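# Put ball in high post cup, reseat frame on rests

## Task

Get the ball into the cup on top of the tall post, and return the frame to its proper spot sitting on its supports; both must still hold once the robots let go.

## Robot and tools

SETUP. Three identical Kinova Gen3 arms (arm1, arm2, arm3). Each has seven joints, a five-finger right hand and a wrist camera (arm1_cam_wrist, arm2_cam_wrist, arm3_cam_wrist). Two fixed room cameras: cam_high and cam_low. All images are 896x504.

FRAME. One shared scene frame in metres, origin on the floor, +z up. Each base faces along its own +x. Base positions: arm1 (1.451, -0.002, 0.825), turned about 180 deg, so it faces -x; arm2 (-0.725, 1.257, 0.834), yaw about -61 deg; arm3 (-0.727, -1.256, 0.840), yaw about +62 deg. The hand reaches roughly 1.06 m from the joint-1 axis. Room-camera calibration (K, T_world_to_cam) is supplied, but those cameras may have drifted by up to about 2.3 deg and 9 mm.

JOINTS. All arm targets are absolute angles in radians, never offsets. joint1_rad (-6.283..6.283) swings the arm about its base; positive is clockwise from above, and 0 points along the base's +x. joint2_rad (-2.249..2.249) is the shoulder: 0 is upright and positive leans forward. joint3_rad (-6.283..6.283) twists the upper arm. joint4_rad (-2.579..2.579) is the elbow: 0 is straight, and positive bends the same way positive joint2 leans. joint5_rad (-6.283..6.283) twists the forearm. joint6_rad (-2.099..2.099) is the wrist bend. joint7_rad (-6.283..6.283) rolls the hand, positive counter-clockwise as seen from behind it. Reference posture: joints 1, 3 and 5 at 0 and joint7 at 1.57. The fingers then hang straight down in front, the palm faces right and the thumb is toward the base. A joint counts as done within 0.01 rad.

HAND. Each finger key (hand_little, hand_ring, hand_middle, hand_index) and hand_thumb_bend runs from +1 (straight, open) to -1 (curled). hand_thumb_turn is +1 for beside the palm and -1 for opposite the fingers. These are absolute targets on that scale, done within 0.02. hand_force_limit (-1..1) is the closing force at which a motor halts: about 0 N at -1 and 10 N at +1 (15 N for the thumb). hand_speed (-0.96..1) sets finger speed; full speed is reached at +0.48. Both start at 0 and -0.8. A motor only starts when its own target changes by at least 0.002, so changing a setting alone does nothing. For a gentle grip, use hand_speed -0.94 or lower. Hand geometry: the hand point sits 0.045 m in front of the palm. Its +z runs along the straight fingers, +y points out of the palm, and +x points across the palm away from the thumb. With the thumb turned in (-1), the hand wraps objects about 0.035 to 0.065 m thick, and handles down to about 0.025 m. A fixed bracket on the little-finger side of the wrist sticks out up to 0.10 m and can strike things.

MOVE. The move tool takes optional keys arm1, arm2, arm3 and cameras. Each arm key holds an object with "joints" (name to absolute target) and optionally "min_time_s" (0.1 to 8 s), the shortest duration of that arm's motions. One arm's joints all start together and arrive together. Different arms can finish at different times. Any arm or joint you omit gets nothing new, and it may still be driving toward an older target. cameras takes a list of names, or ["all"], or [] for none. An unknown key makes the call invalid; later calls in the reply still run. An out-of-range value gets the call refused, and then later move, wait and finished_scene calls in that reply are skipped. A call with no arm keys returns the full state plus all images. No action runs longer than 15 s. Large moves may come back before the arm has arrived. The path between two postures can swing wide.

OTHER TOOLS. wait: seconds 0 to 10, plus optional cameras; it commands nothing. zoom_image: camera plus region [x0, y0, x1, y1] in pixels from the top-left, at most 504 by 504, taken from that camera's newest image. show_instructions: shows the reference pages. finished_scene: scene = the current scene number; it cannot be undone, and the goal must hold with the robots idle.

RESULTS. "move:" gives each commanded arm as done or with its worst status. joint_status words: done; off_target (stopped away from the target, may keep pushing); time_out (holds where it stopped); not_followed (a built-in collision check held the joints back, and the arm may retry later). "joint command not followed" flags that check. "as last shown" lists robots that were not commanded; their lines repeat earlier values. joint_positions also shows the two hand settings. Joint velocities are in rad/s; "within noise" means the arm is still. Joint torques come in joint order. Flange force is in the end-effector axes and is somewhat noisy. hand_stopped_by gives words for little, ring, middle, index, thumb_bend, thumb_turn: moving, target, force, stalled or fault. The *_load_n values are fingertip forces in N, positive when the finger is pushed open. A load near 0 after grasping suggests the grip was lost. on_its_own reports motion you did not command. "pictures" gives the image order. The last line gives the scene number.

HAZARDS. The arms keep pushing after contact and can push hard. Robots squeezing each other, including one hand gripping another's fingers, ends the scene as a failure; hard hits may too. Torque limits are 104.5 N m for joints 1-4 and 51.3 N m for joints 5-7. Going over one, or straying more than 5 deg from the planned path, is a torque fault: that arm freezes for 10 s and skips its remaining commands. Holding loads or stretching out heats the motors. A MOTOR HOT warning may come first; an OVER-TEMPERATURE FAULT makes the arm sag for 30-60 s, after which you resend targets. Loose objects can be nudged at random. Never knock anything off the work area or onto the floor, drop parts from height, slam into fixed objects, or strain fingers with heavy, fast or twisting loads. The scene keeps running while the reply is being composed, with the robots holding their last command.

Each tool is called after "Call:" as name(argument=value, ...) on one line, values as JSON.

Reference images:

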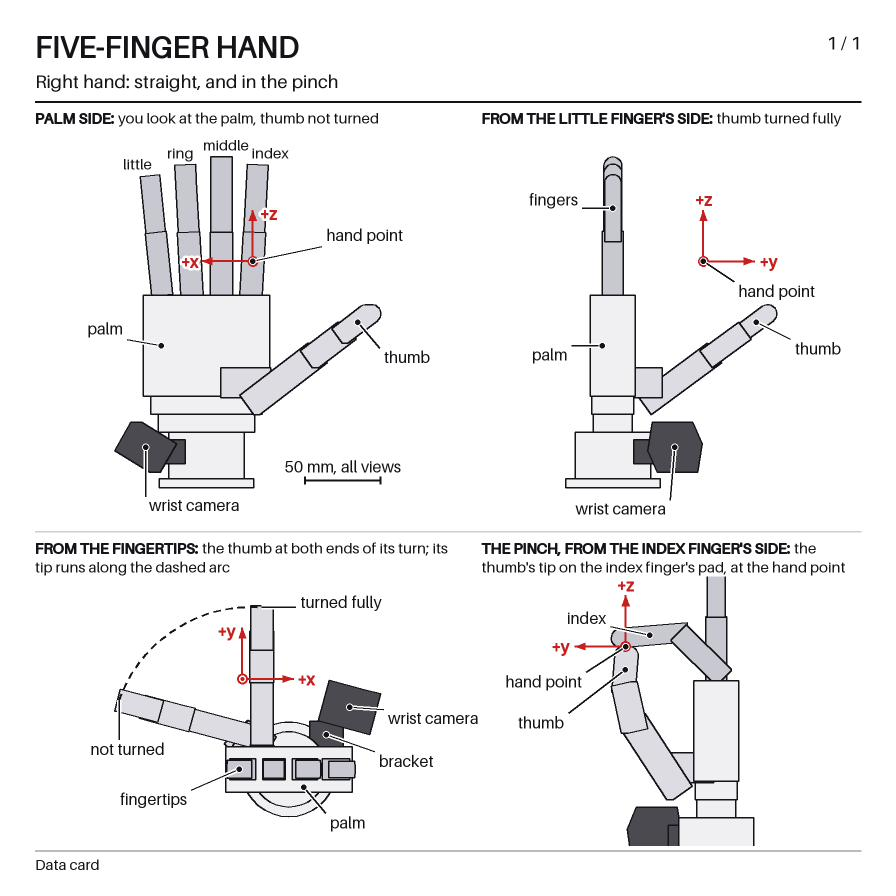

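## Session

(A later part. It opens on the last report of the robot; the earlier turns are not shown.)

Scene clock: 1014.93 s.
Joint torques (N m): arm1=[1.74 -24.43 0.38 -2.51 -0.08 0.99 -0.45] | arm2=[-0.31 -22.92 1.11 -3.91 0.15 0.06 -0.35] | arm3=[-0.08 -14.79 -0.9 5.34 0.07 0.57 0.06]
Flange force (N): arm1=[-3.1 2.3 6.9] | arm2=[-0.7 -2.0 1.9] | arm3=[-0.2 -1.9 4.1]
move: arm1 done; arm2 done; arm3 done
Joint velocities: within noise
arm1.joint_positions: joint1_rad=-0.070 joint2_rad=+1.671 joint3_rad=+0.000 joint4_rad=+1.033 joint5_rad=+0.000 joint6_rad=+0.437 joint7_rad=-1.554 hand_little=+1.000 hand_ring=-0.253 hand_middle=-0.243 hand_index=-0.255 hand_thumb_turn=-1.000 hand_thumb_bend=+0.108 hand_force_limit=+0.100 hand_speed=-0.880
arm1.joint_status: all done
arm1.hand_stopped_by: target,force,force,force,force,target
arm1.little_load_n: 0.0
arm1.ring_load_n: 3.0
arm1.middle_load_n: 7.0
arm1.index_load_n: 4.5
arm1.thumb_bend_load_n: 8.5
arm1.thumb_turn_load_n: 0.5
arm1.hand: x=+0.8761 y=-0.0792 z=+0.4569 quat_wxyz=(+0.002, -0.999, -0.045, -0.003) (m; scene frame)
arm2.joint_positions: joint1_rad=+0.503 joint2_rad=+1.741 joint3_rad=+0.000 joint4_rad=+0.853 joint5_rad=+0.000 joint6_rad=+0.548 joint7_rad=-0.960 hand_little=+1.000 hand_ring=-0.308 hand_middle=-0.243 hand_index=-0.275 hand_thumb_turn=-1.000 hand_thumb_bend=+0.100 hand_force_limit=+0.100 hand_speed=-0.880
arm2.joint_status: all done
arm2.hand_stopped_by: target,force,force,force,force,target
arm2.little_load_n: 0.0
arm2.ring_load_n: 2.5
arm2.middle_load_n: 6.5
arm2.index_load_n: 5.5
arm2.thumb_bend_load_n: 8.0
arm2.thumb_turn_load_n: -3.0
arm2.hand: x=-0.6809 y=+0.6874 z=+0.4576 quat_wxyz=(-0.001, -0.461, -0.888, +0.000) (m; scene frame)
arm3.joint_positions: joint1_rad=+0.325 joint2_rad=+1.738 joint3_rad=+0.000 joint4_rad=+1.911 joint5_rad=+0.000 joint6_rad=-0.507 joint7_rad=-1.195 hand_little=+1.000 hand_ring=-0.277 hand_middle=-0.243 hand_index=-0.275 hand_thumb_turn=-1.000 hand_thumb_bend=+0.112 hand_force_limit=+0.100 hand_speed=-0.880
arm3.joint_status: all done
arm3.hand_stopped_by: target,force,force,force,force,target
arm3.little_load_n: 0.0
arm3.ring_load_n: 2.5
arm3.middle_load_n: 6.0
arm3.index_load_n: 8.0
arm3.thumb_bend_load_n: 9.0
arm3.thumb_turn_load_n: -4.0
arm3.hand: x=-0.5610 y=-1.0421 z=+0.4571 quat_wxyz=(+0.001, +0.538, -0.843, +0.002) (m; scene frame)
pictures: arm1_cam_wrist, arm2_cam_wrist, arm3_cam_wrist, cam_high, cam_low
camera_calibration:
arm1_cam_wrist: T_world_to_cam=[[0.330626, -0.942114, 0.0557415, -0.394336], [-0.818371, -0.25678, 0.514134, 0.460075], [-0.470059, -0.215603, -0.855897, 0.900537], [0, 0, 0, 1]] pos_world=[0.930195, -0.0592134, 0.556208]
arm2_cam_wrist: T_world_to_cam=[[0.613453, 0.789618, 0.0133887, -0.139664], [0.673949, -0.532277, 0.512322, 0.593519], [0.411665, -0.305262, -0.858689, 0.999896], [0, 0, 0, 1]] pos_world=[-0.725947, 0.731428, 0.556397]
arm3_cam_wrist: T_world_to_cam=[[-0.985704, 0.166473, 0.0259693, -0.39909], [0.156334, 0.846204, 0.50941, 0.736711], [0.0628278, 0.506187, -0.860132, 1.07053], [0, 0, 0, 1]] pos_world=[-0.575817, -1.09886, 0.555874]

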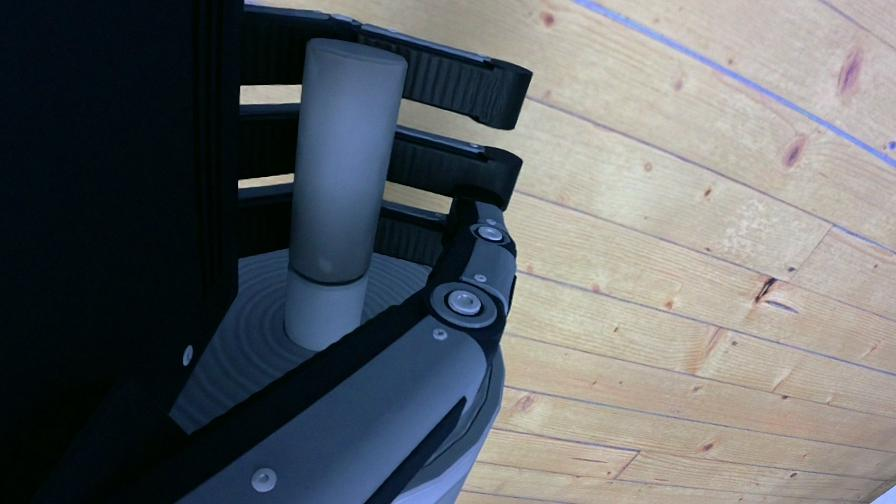

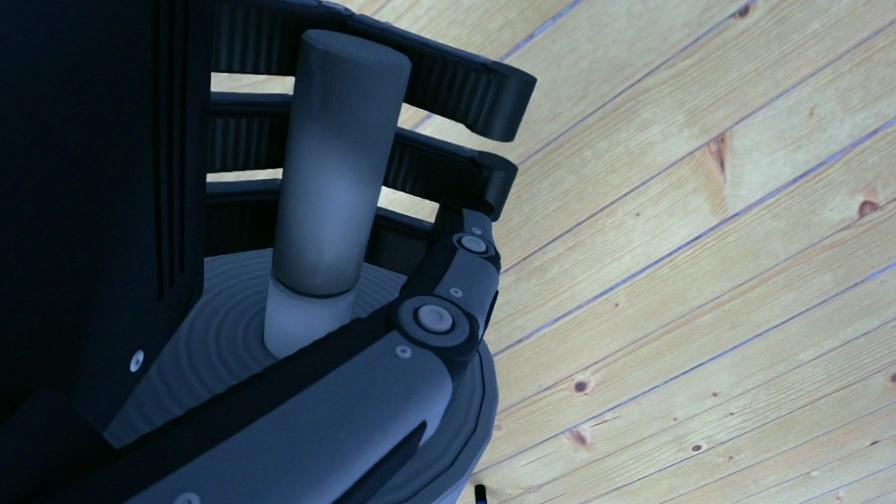

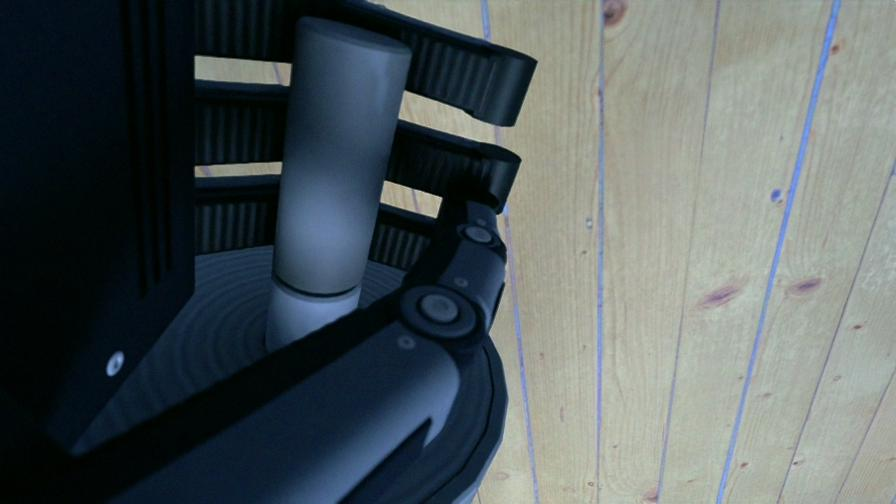

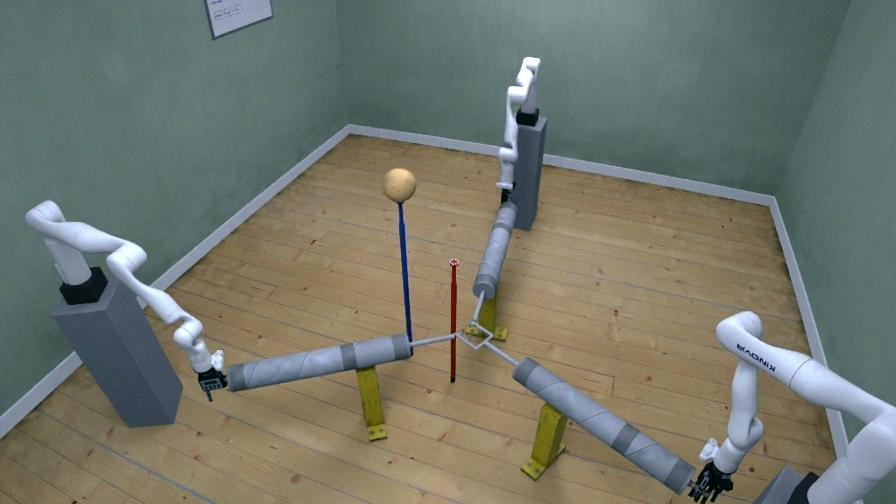

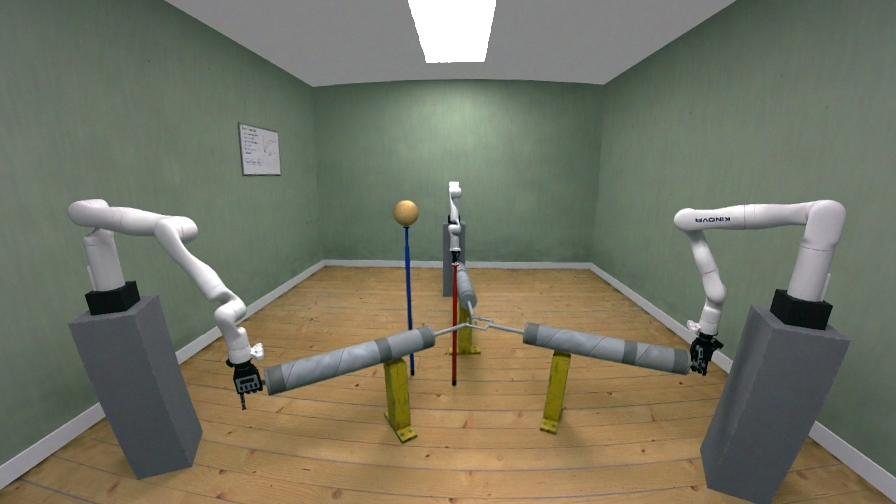

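Call:
move(arm1={"joints":{"joint1_rad":-0.0722,"joint2_rad":1.7095,"joint4_rad":0.9878,"joint6_rad":0.4443,"joint7_rad":-1.5563},"min_time_s":1.8}, arm2={"joints":{"joint1_rad":0.5014,"joint2_rad":1.7796,"joint4_rad":0.8080,"joint6_rad":0.5541,"joint7_rad":-0.9622},"min_time_s":1.8}, arm3={"joints":{"joint1_rad":0.3164,"joint2_rad":1.7719,"joint4_rad":1.8698,"joint6_rad":-0.5001,"joint7_rad":-1.2033},"min_time_s":1.8})

Call:
move(arm1={"joints":{"joint1_rad":-0.0722,"joint2_rad":1.7302,"joint4_rad":0.9625,"joint6_rad":0.4489,"joint7_rad":-1.5563},"min_time_s":1.5}, arm2={"joints":{"joint1_rad":0.5014,"joint2_rad":1.8022,"joint4_rad":0.7775,"joint6_rad":0.5619,"joint7_rad":-0.9622},"min_time_s":1.5}, arm3={"joints":{"joint1_rad":0.3164,"joint2_rad":1.7893,"joint4_rad":1.8469,"joint6_rad":-0.4946,"joint7_rad":-1.2033},"min_time_s":1.5}, cameras=["all"])

Scene clock: 1046.27 s.
Joint torques (N m): arm1=[1.51 -23.92 0.13 -2.17 -0.12 1.25 -0.43] | arm2=[0.16 -22.46 1.51 -3.73 0.32 0.23 -0.26] | arm3=[-0.06 -14.74 -0.9 5.28 0.03 0.59 0.08]
Flange force (N): arm1=[-3.7 1.9 7.0] | arm2=[-1.3 -1.3 1.6] | arm3=[-0.2 -1.8 4.1]
move: arm1 done; arm2 done; arm3 done
Joint velocities: within noise
arm1.joint_positions: joint1_rad=-0.072 joint2_rad=+1.709 joint3_rad=+0.000 joint4_rad=+0.988 joint5_rad=+0.000 joint6_rad=+0.444 joint7_rad=-1.556 hand_little=+1.000 hand_ring=-0.253 hand_middle=-0.243 hand_index=-0.255 hand_thumb_turn=-1.000 hand_thumb_bend=+0.108 hand_force_limit=+0.100 hand_speed=-0.880
arm1.joint_status: all done
arm1.hand_stopped_by: target,force,force,force,force,target
arm1.little_load_n: 0.0
arm1.ring_load_n: 2.5
arm1.middle_load_n: 7.0
arm1.index_load_n: 4.5
arm1.thumb_bend_load_n: 8.5
arm1.thumb_turn_load_n: 0.5
arm1.hand: x=+0.8761 y=-0.0805 z=+0.4419 quat_wxyz=(+0.002, -0.999, -0.045, -0.003) (m; scene frame)
arm2.joint_positions: joint1_rad=+0.501 joint2_rad=+1.780 joint3_rad=+0.000 joint4_rad=+0.808 joint5_rad=+0.000 joint6_rad=+0.554 joint7_rad=-0.962 hand_little=+1.000 hand_ring=-0.308 hand_middle=-0.243 hand_index=-0.275 hand_thumb_turn=-1.000 hand_thumb_bend=+0.100 hand_force_limit=+0.100 hand_speed=-0.880
arm2.joint_status: all done
arm2.hand_stopped_by: target,force,force,force,force,target
arm2.little_load_n: 0.0
arm2.ring_load_n: 2.5
arm2.middle_load_n: 6.5
arm2.index_load_n: 6.0
arm2.thumb_bend_load_n: 8.0
arm2.thumb_turn_load_n: -3.0
arm2.hand: x=-0.6798 y=+0.6890 z=+0.4424 quat_wxyz=(-0.001, -0.461, -0.888, -0.001) (m; scene frame)
arm3.joint_positions: joint1_rad=+0.316 joint2_rad=+1.772 joint3_rad=+0.000 joint4_rad=+1.870 joint5_rad=+0.000 joint6_rad=-0.500 joint7_rad=-1.203 hand_little=+1.000 hand_ring=-0.277 hand_middle=-0.243 hand_index=-0.275 hand_thumb_turn=-1.000 hand_thumb_bend=+0.112 hand_force_limit=+0.100 hand_speed=-0.880
arm3.joint_status: all done
arm3.hand_stopped_by: target,force,force,force,force,target
arm3.little_load_n: 0.0
arm3.ring_load_n: 2.5
arm3.middle_load_n: 5.5
arm3.index_load_n: 8.0
arm3.thumb_bend_load_n: 8.5
arm3.thumb_turn_load_n: -4.0
arm3.hand: x=-0.5628 y=-1.0408 z=+0.4421 quat_wxyz=(+0.001, +0.538, -0.843, +0.002) (m; scene frame)
pictures: none

Scene clock: 1048.07 s.
Joint torques (N m): arm1=[1.66 -23.8 0.27 -2.1 -0.08 1.26 -0.41] | arm2=[-0.06 -22.59 1.42 -4.04 0.28 0.18 -0.32] | arm3=[-0.08 -14.5 -0.99 5.41 0.09 0.66 0.09]
Flange force (N): arm1=[-4.1 2.2 7.2] | arm2=[-0.2 -1.0 1.2] | arm3=[-0.5 -2.0 4.1]
move: arm1 done; arm2 done; arm3 done
Joint velocities: within noise
arm1.joint_positions: joint1_rad=-0.072 joint2_rad=+1.730 joint3_rad=+0.000 joint4_rad=+0.962 joint5_rad=+0.000 joint6_rad=+0.449 joint7_rad=-1.556 hand_little=+1.000 hand_ring=-0.253 hand_middle=-0.243 hand_index=-0.255 hand_thumb_turn=-1.000 hand_thumb_bend=+0.108 hand_force_limit=+0.100 hand_speed=-0.880
arm1.joint_status: all done
arm1.hand_stopped_by: target,force,force,force,force,target
arm1.little_load_n: 0.0
arm1.ring_load_n: 2.5
arm1.middle_load_n: 7.0
arm1.index_load_n: 5.0
arm1.thumb_bend_load_n: 8.5
arm1.thumb_turn_load_n: 0.5
arm1.hand: x=+0.8762 y=-0.0805 z=+0.4339 quat_wxyz=(+0.002, -0.999, -0.045, -0.003) (m; scene frame)
arm2.joint_positions: joint1_rad=+0.501 joint2_rad=+1.802 joint3_rad=+0.000 joint4_rad=+0.778 joint5_rad=+0.000 joint6_rad=+0.562 joint7_rad=-0.962 hand_little=+1.000 hand_ring=-0.308 hand_middle=-0.243 hand_index=-0.275 hand_thumb_turn=-1.000 hand_thumb_bend=+0.100 hand_force_limit=+0.100 hand_speed=-0.880
arm2.joint_status: all done
arm2.hand_stopped_by: target,force,force,force,force,target
arm2.little_load_n: 0.0
arm2.ring_load_n: 2.5
arm2.middle_load_n: 6.5
arm2.index_load_n: 5.5
arm2.thumb_bend_load_n: 8.0
arm2.thumb_turn_load_n: -3.0
arm2.hand: x=-0.6797 y=+0.6889 z=+0.4345 quat_wxyz=(-0.001, -0.461, -0.888, +0.000) (m; scene frame)
arm3.joint_positions: joint1_rad=+0.316 joint2_rad=+1.789 joint3_rad=+0.000 joint4_rad=+1.847 joint5_rad=+0.000 joint6_rad=-0.495 joint7_rad=-1.203 hand_little=+1.000 hand_ring=-0.277 hand_middle=-0.243 hand_index=-0.275 hand_thumb_turn=-1.000 hand_thumb_bend=+0.112 hand_force_limit=+0.100 hand_speed=-0.880
arm3.joint_status: all done
arm3.hand_stopped_by: target,force,force,force,force,target
arm3.little_load_n: 0.0
arm3.ring_load_n: 2.5
arm3.middle_load_n: 5.5
arm3.index_load_n: 8.0
arm3.thumb_bend_load_n: 9.0
arm3.thumb_turn_load_n: -3.5
arm3.hand: x=-0.5628 y=-1.0409 z=+0.4341 quat_wxyz=(+0.001, +0.538, -0.843, +0.002) (m; scene frame)
pictures: arm1_cam_wrist, arm2_cam_wrist, arm3_cam_wrist, cam_high, cam_low
camera_calibration:
arm1_cam_wrist: T_world_to_cam=[[0.330553, -0.942137, 0.0557879, -0.39427], [-0.8184, -0.256695, 0.514129, 0.471682], [-0.47006, -0.215604, -0.855897, 0.880618], [0, 0, 0, 1]] pos_world=[0.930295, -0.0605134, 0.533208]
arm2_cam_wrist: T_world_to_cam=[[0.613454, 0.789617, 0.0133896, -0.141275], [0.673948, -0.532278, 0.512322, 0.605344], [0.411665, -0.305262, -0.858689, 0.980024], [0, 0, 0, 1]] pos_world=[-0.724747, 0.732928, 0.533297]
arm3_cam_wrist: T_world_to_cam=[[-0.985694, 0.16651, 0.026105, -0.400592], [0.156436, 0.846195, 0.509394, 0.747766], [0.0627292, 0.50619, -0.860138, 1.05021], [0, 0, 0, 1]] pos_world=[-0.577717, -1.09766, 0.532875]

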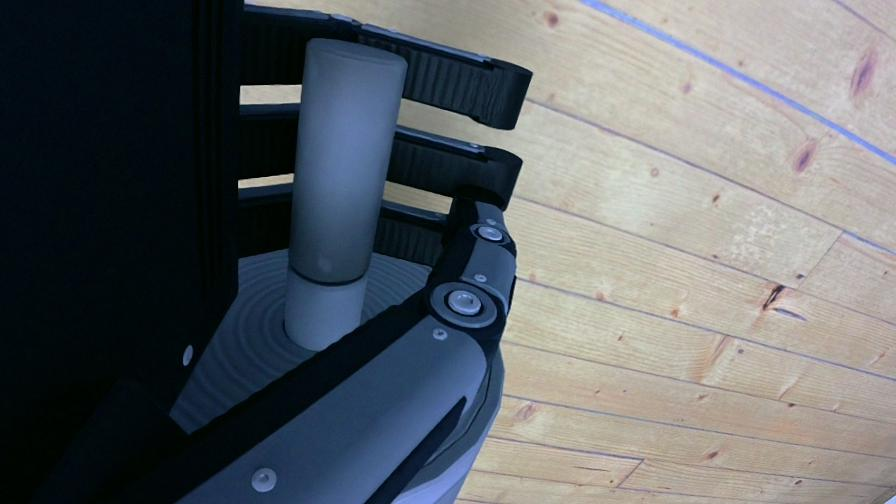

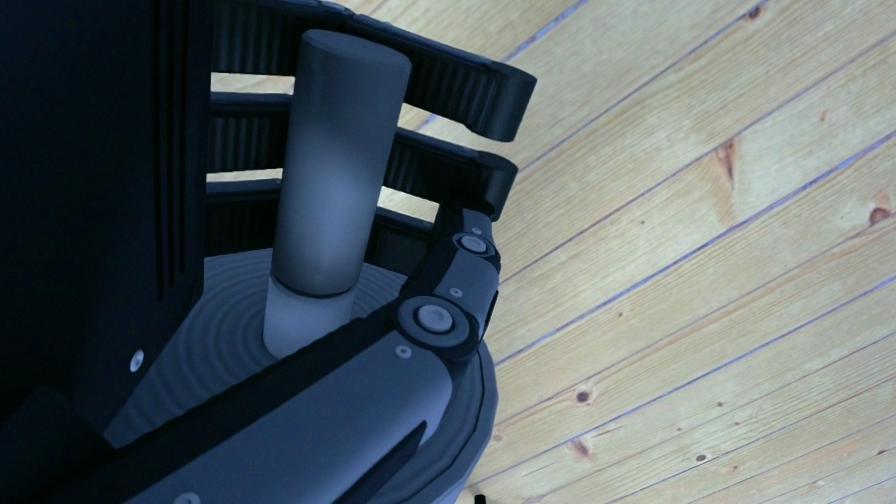

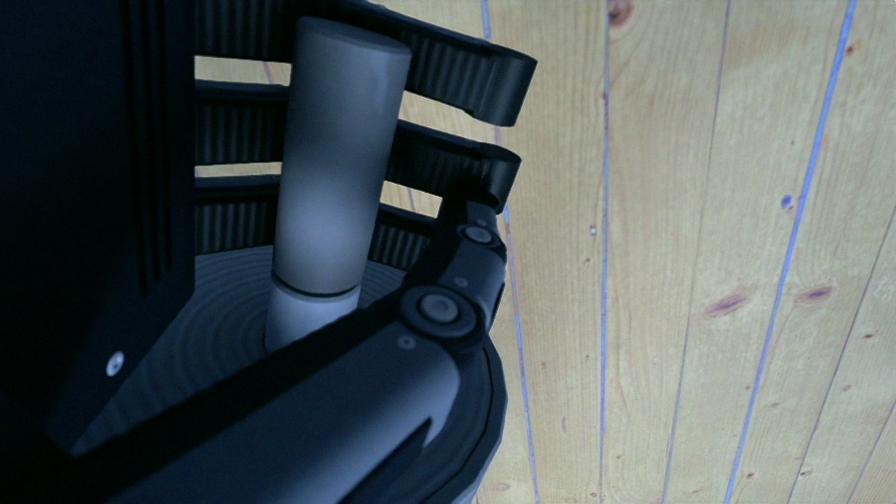

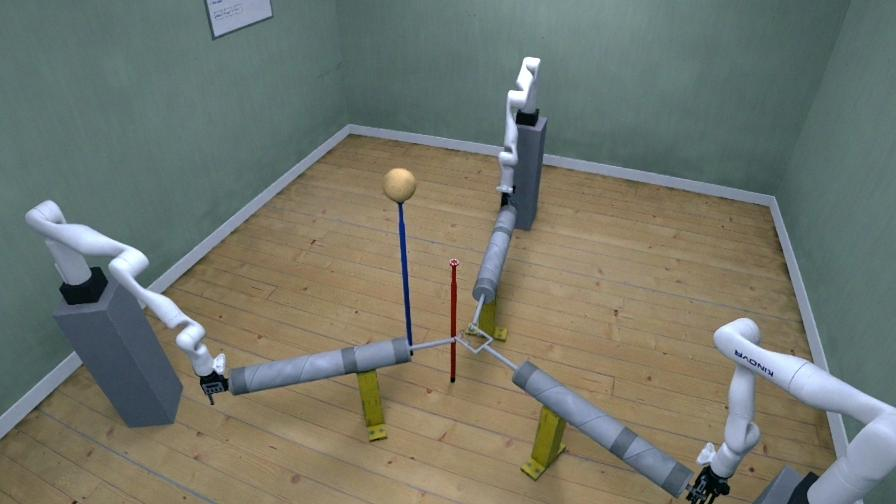

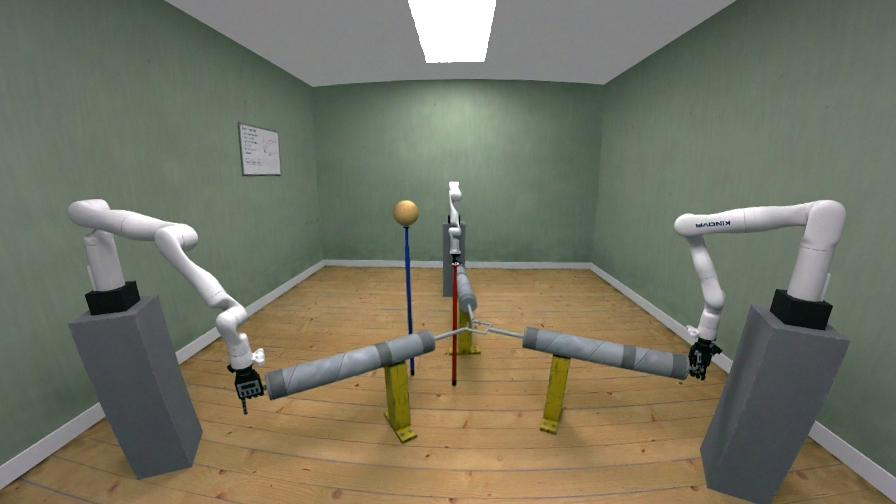

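Call:
move(arm1={"joints":{"joint1_rad":-0.0722,"joint2_rad":1.7433,"joint4_rad":0.9462,"joint6_rad":0.4522,"joint7_rad":-1.5563},"min_time_s":1.2}, arm2={"joints":{"joint1_rad":0.5014,"joint2_rad":1.8166,"joint4_rad":0.7576,"joint6_rad":0.5674,"joint7_rad":-0.9622},"min_time_s":1.2}, arm3={"joints":{"joint1_rad":0.3164,"joint2_rad":1.8002,"joint4_rad":1.8324,"joint6_rad":-0.4910,"joint7_rad":-1.2033},"min_time_s":1.2}, cameras=["cam_low","cam_high"])

Call:
zoom_image(camera="cam_low", region=[370, 320, 430, 400])

Call:
zoom_image(camera="cam_low", region=[530, 320, 590, 400])

Call:
zoom_image(camera="cam_high", region=[450, 270, 510, 330])

Scene clock: 1064.93 s.
Joint torques (N m): arm1=[1.8 -23.24 0.51 -3.26 -0.05 0.26 -0.52] | arm2=[-0.98 -21.33 0.44 -4.37 -0.06 -0.55 -0.42] | arm3=[-0.21 -14.81 -1.18 3.5 0.04 -0.05 0.01]
Flange force (N): arm1=[-1.5 2.4 2.7] | arm2=[1.4 -2.0 -2.7] | arm3=[1.5 -1.7 -0.1]
move: arm1 done; arm2 done; arm3 done
Joint velocities: within noise
arm1.joint_positions: joint1_rad=-0.072 joint2_rad=+1.743 joint3_rad=+0.000 joint4_rad=+0.946 joint5_rad=+0.000 joint6_rad=+0.452 joint7_rad=-1.556 hand_little=+1.000 hand_ring=-0.253 hand_middle=-0.243 hand_index=-0.255 hand_thumb_turn=-1.000 hand_thumb_bend=+0.108 hand_force_limit=+0.100 hand_speed=-0.880
arm1.joint_status: all done
arm1.hand_stopped_by: target,force,force,force,force,target
arm1.little_load_n: 0.0
arm1.ring_load_n: 0.0
arm1.middle_load_n: 7.0
arm1.index_load_n: 5.0
arm1.thumb_bend_load_n: 8.0
arm1.thumb_turn_load_n: 0.0
arm1.hand: x=+0.8762 y=-0.0804 z=+0.4289 quat_wxyz=(+0.002, -0.999, -0.045, -0.003) (m; scene frame)
arm2.joint_positions: joint1_rad=+0.501 joint2_rad=+1.817 joint3_rad=+0.000 joint4_rad=+0.758 joint5_rad=+0.000 joint6_rad=+0.567 joint7_rad=-0.962 hand_little=+1.000 hand_ring=-0.308 hand_middle=-0.243 hand_index=-0.275 hand_thumb_turn=-1.000 hand_thumb_bend=+0.100 hand_force_limit=+0.100 hand_speed=-0.880
arm2.joint_status: all done
arm2.hand_stopped_by: target,force,force,force,force,target
arm2.little_load_n: 0.0
arm2.ring_load_n: 0.0
arm2.middle_load_n: 6.5
arm2.index_load_n: 5.5
arm2.thumb_bend_load_n: 8.0
arm2.thumb_turn_load_n: -3.0
arm2.hand: x=-0.6797 y=+0.6889 z=+0.4295 quat_wxyz=(-0.001, -0.461, -0.888, +0.000) (m; scene frame)
arm3.joint_positions: joint1_rad=+0.316 joint2_rad=+1.800 joint3_rad=+0.000 joint4_rad=+1.832 joint5_rad=+0.000 joint6_rad=-0.491 joint7_rad=-1.203 hand_little=+1.000 hand_ring=-0.278 hand_middle=-0.243 hand_index=-0.275 hand_thumb_turn=-1.000 hand_thumb_bend=+0.112 hand_force_limit=+0.100 hand_speed=-0.880
arm3.joint_status: all done
arm3.hand_stopped_by: target,force,force,force,force,target
arm3.little_load_n: 0.0
arm3.ring_load_n: 0.0
arm3.middle_load_n: 6.0
arm3.index_load_n: 8.0
arm3.thumb_bend_load_n: 8.5
arm3.thumb_turn_load_n: -4.0
arm3.hand: x=-0.5628 y=-1.0409 z=+0.4291 quat_wxyz=(+0.001, +0.538, -0.843, +0.002) (m; scene frame)
pictures: cam_high, cam_low

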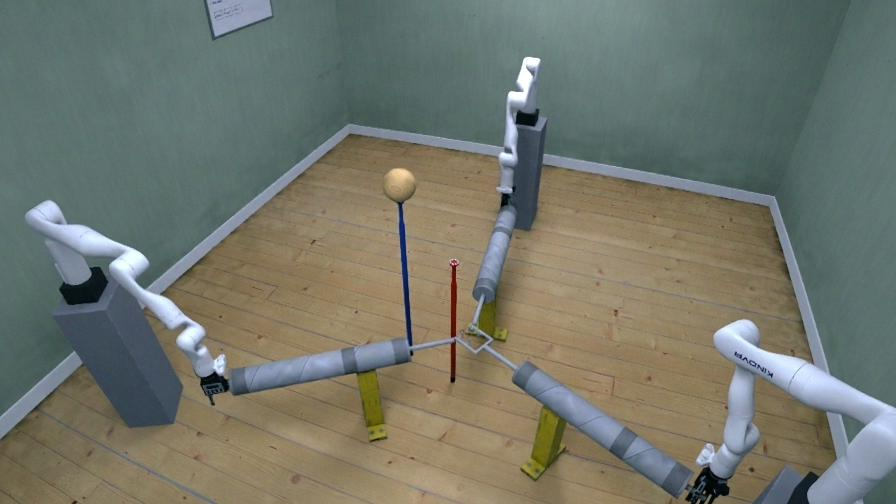

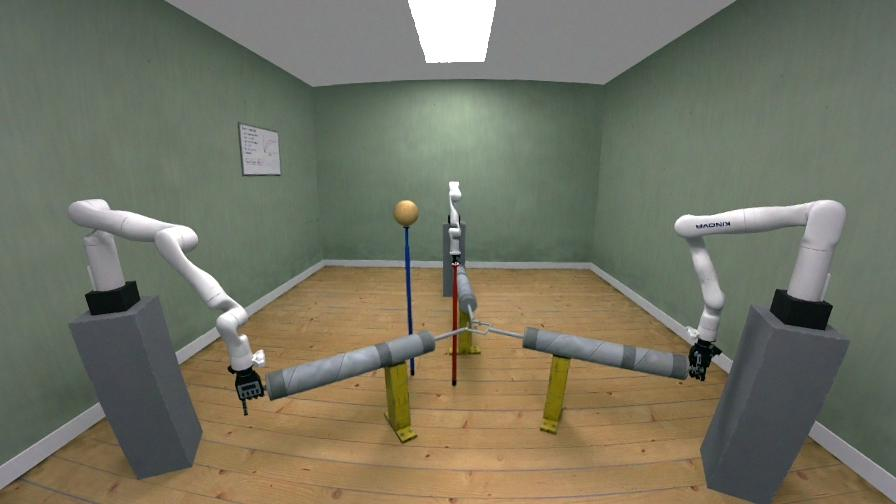

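Scaled by 6.300.

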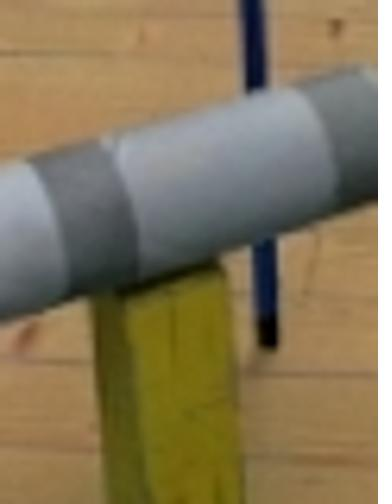

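Scaled by 6.300.

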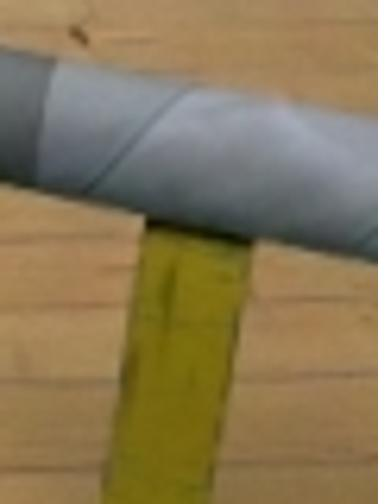

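Scaled by 8.400.

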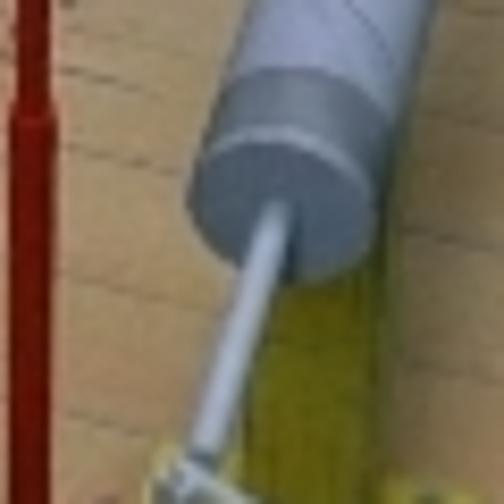

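Call:
move(arm1={"joints":{"hand_speed":-0.7,"hand_ring":0.0,"hand_middle":0.0,"hand_index":0.0,"hand_thumb_bend":0.4}}, arm2={"joints":{"hand_speed":-0.7,"hand_ring":0.0,"hand_middle":0.0,"hand_index":0.0,"hand_thumb_bend":0.4}}, arm3={"joints":{"hand_speed":-0.7,"hand_ring":0.0,"hand_middle":0.0,"hand_index":0.0,"hand_thumb_bend":0.4}})

Call:
move(arm1={"joints":{"hand_speed":-0.3,"hand_ring":1.0,"hand_middle":1.0,"hand_index":1.0,"hand_thumb_bend":1.0}}, arm2={"joints":{"hand_speed":-0.3,"hand_ring":1.0,"hand_middle":1.0,"hand_index":1.0,"hand_thumb_bend":1.0}}, arm3={"joints":{"hand_speed":-0.3,"hand_ring":1.0,"hand_middle":1.0,"hand_index":1.0,"hand_thumb_bend":1.0}}, cameras=["all"])

Scene clock: 1077.10 s.
Joint torques (N m): arm1=[1.85 -23.25 0.5 -3.22 -0.05 0.27 -0.48] | arm2=[-1.07 -21.28 0.47 -4.41 -0.09 -0.52 -0.42] | arm3=[-0.21 -14.85 -1.24 3.51 0.05 -0.05 0.04]
Flange force (N): arm1=[-1.7 2.5 2.9] | arm2=[2.0 -1.8 -3.0] | arm3=[1.6 -1.7 0.0]
move: arm1 done; arm2 done; arm3 done
Joint velocities: within noise
arm1.joint_positions: joint1_rad=-0.072 joint2_rad=+1.743 joint3_rad=+0.000 joint4_rad=+0.946 joint5_rad=+0.000 joint6_rad=+0.452 joint7_rad=-1.556 hand_little=+1.000 hand_ring=+0.000 hand_middle=+0.000 hand_index=+0.000 hand_thumb_turn=-1.000 hand_thumb_bend=+0.400 hand_force_limit=+0.100 hand_speed=-0.700
arm1.joint_status: all done
arm1.hand_stopped_by: target,target,target,target,target,target
arm1.little_load_n: 0.0
arm1.ring_load_n: 0.0
arm1.middle_load_n: 0.0
arm1.index_load_n: 0.0
arm1.thumb_bend_load_n: 0.0
arm1.thumb_turn_load_n: 0.0
arm1.hand: x=+0.8762 y=-0.0804 z=+0.4289 quat_wxyz=(+0.002, -0.999, -0.045, -0.003) (m; scene frame)
arm2.joint_positions: joint1_rad=+0.501 joint2_rad=+1.817 joint3_rad=+0.000 joint4_rad=+0.758 joint5_rad=+0.000 joint6_rad=+0.567 joint7_rad=-0.962 hand_little=+1.000 hand_ring=+0.000 hand_middle=+0.000 hand_index=+0.000 hand_thumb_turn=-1.000 hand_thumb_bend=+0.400 hand_force_limit=+0.100 hand_speed=-0.700
arm2.joint_status: all done
arm2.hand_stopped_by: target,target,target,target,target,target
arm2.little_load_n: 0.0
arm2.ring_load_n: 0.0
arm2.middle_load_n: 0.0
arm2.index_load_n: 0.0
arm2.thumb_bend_load_n: 0.0
arm2.thumb_turn_load_n: 0.0
arm2.hand: x=-0.6797 y=+0.6889 z=+0.4295 quat_wxyz=(-0.001, -0.461, -0.888, +0.000) (m; scene frame)
arm3.joint_positions: joint1_rad=+0.316 joint2_rad=+1.800 joint3_rad=+0.000 joint4_rad=+1.832 joint5_rad=+0.000 joint6_rad=-0.491 joint7_rad=-1.203 hand_little=+1.000 hand_ring=+0.000 hand_middle=+0.000 hand_index=+0.000 hand_thumb_turn=-1.000 hand_thumb_bend=+0.400 hand_force_limit=+0.100 hand_speed=-0.700
arm3.joint_status: all done
arm3.hand_stopped_by: target,target,target,target,target,target
arm3.little_load_n: 0.0
arm3.ring_load_n: 0.0
arm3.middle_load_n: 0.0
arm3.index_load_n: 0.0
arm3.thumb_bend_load_n: 0.0
arm3.thumb_turn_load_n: 0.0
arm3.hand: x=-0.5628 y=-1.0409 z=+0.4291 quat_wxyz=(+0.001, +0.538, -0.843, +0.002) (m; scene frame)
pictures: none

Scene clock: 1078.20 s.
Joint torques (N m): arm1=[1.83 -23.26 0.54 -3.27 -0.05 0.27 -0.5] | arm2=[-1.14 -21.29 0.45 -4.36 -0.01 -0.48 -0.43] | arm3=[-0.19 -14.83 -1.24 3.48 0.02 -0.06 0.03]
Flange force (N): arm1=[-1.5 2.5 2.8] | arm2=[1.8 -2.0 -2.8] | arm3=[1.5 -1.7 -0.1]
move: arm1 done; arm2 done; arm3 done
Joint velocities: within noise
arm1.joint_positions: joint1_rad=-0.072 joint2_rad=+1.743 joint3_rad=+0.000 joint4_rad=+0.946 joint5_rad=+0.000 joint6_rad=+0.452 joint7_rad=-1.556 hand_little=+1.000 hand_ring=+1.000 hand_middle=+1.000 hand_index=+1.000 hand_thumb_turn=-1.000 hand_thumb_bend=+1.000 hand_force_limit=+0.100 hand_speed=-0.300
arm1.joint_status: all done
arm1.hand_stopped_by: target,target,target,target,target,target
arm1.little_load_n: 0.0
arm1.ring_load_n: 0.0
arm1.middle_load_n: 0.0
arm1.index_load_n: 0.0
arm1.thumb_bend_load_n: 0.0
arm1.thumb_turn_load_n: 0.0
arm1.hand: x=+0.8762 y=-0.0804 z=+0.4289 quat_wxyz=(+0.002, -0.999, -0.045, -0.003) (m; scene frame)
arm2.joint_positions: joint1_rad=+0.501 joint2_rad=+1.817 joint3_rad=+0.000 joint4_rad=+0.758 joint5_rad=+0.000 joint6_rad=+0.567 joint7_rad=-0.962 hand_little=+1.000 hand_ring=+1.000 hand_middle=+1.000 hand_index=+1.000 hand_thumb_turn=-1.000 hand_thumb_bend=+1.000 hand_force_limit=+0.100 hand_speed=-0.300
arm2.joint_status: all done
arm2.hand_stopped_by: target,target,target,target,target,target
arm2.little_load_n: 0.0
arm2.ring_load_n: 0.0
arm2.middle_load_n: 0.0
arm2.index_load_n: 0.0
arm2.thumb_bend_load_n: 0.0
arm2.thumb_turn_load_n: 0.0
arm2.hand: x=-0.6797 y=+0.6889 z=+0.4295 quat_wxyz=(-0.001, -0.461, -0.888, +0.000) (m; scene frame)
arm3.joint_positions: joint1_rad=+0.316 joint2_rad=+1.800 joint3_rad=+0.000 joint4_rad=+1.832 joint5_rad=+0.000 joint6_rad=-0.491 joint7_rad=-1.203 hand_little=+1.000 hand_ring=+1.000 hand_middle=+1.000 hand_index=+1.000 hand_thumb_turn=-1.000 hand_thumb_bend=+1.000 hand_force_limit=+0.100 hand_speed=-0.300
arm3.joint_status: all done
arm3.hand_stopped_by: target,target,target,target,target,target
arm3.little_load_n: 0.0
arm3.ring_load_n: 0.0
arm3.middle_load_n: 0.0
arm3.index_load_n: 0.0
arm3.thumb_bend_load_n: 0.0
arm3.thumb_turn_load_n: 0.0
arm3.hand: x=-0.5628 y=-1.0409 z=+0.4291 quat_wxyz=(+0.001, +0.538, -0.843, +0.002) (m; scene frame)
pictures: arm1_cam_wrist, arm2_cam_wrist, arm3_cam_wrist, cam_high, cam_low
camera_calibration:
arm1_cam_wrist: T_world_to_cam=[[0.330549, -0.942138, 0.0557903, -0.393989], [-0.818402, -0.256691, 0.514129, 0.474255], [-0.47006, -0.215604, -0.855896, 0.876339], [0, 0, 0, 1]] pos_world=[0.930295, -0.0605133, 0.528208]
arm2_cam_wrist: T_world_to_cam=[[0.613454, 0.789617, 0.0133896, -0.141129], [0.673948, -0.532278, 0.512322, 0.607852], [0.411665, -0.305262, -0.858689, 0.975701], [0, 0, 0, 1]] pos_world=[-0.724747, 0.732828, 0.528297]
arm3_cam_wrist: T_world_to_cam=[[-0.985702, 0.166478, 0.0259917, -0.400441], [0.156345, 0.846158, 0.509482, 0.750174], [0.0628247, 0.506262, -0.860088, 1.04602], [0, 0, 0, 1]] pos_world=[-0.577717, -1.09766, 0.527874]

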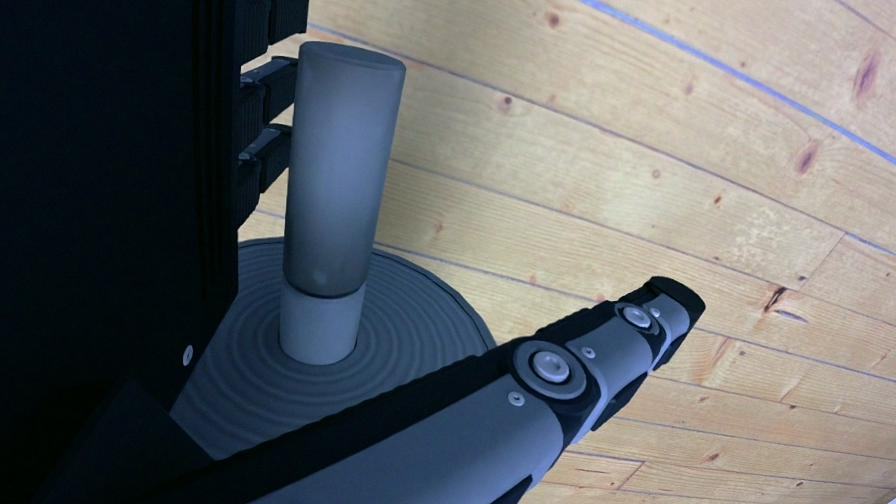

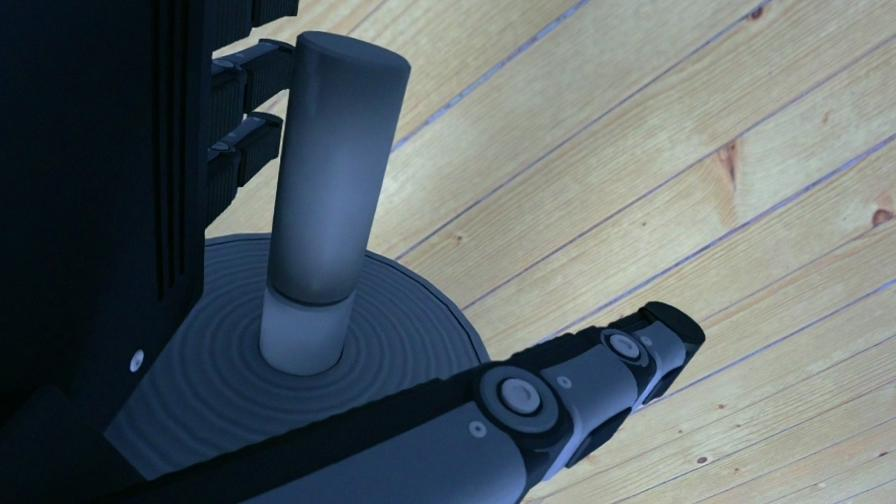

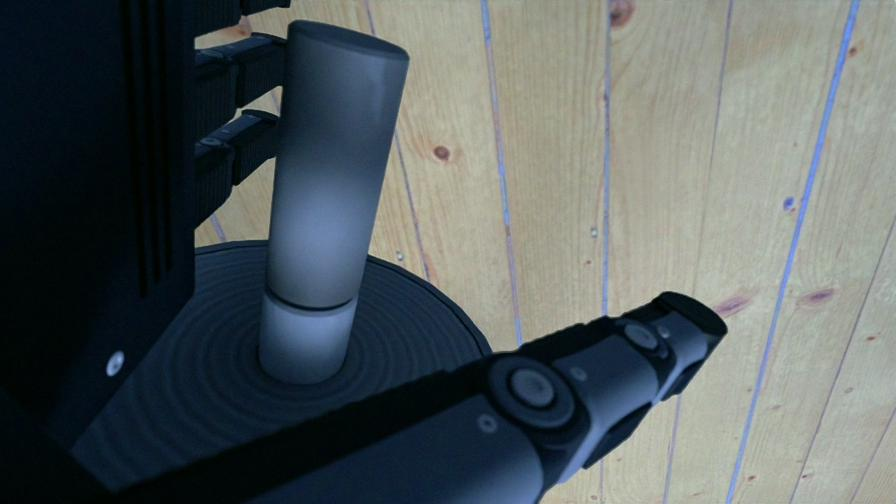

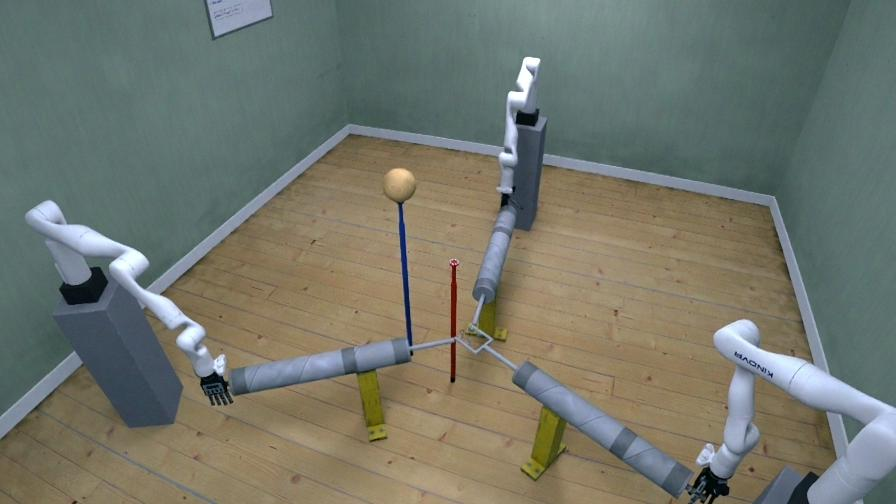

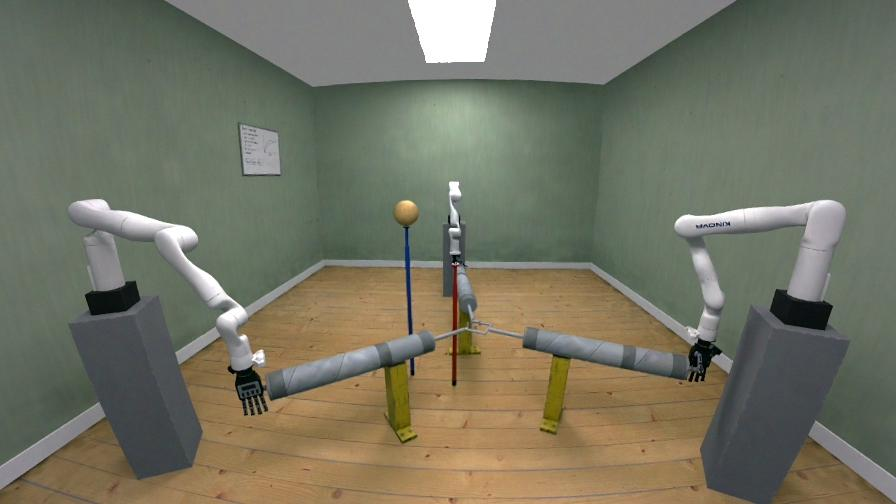

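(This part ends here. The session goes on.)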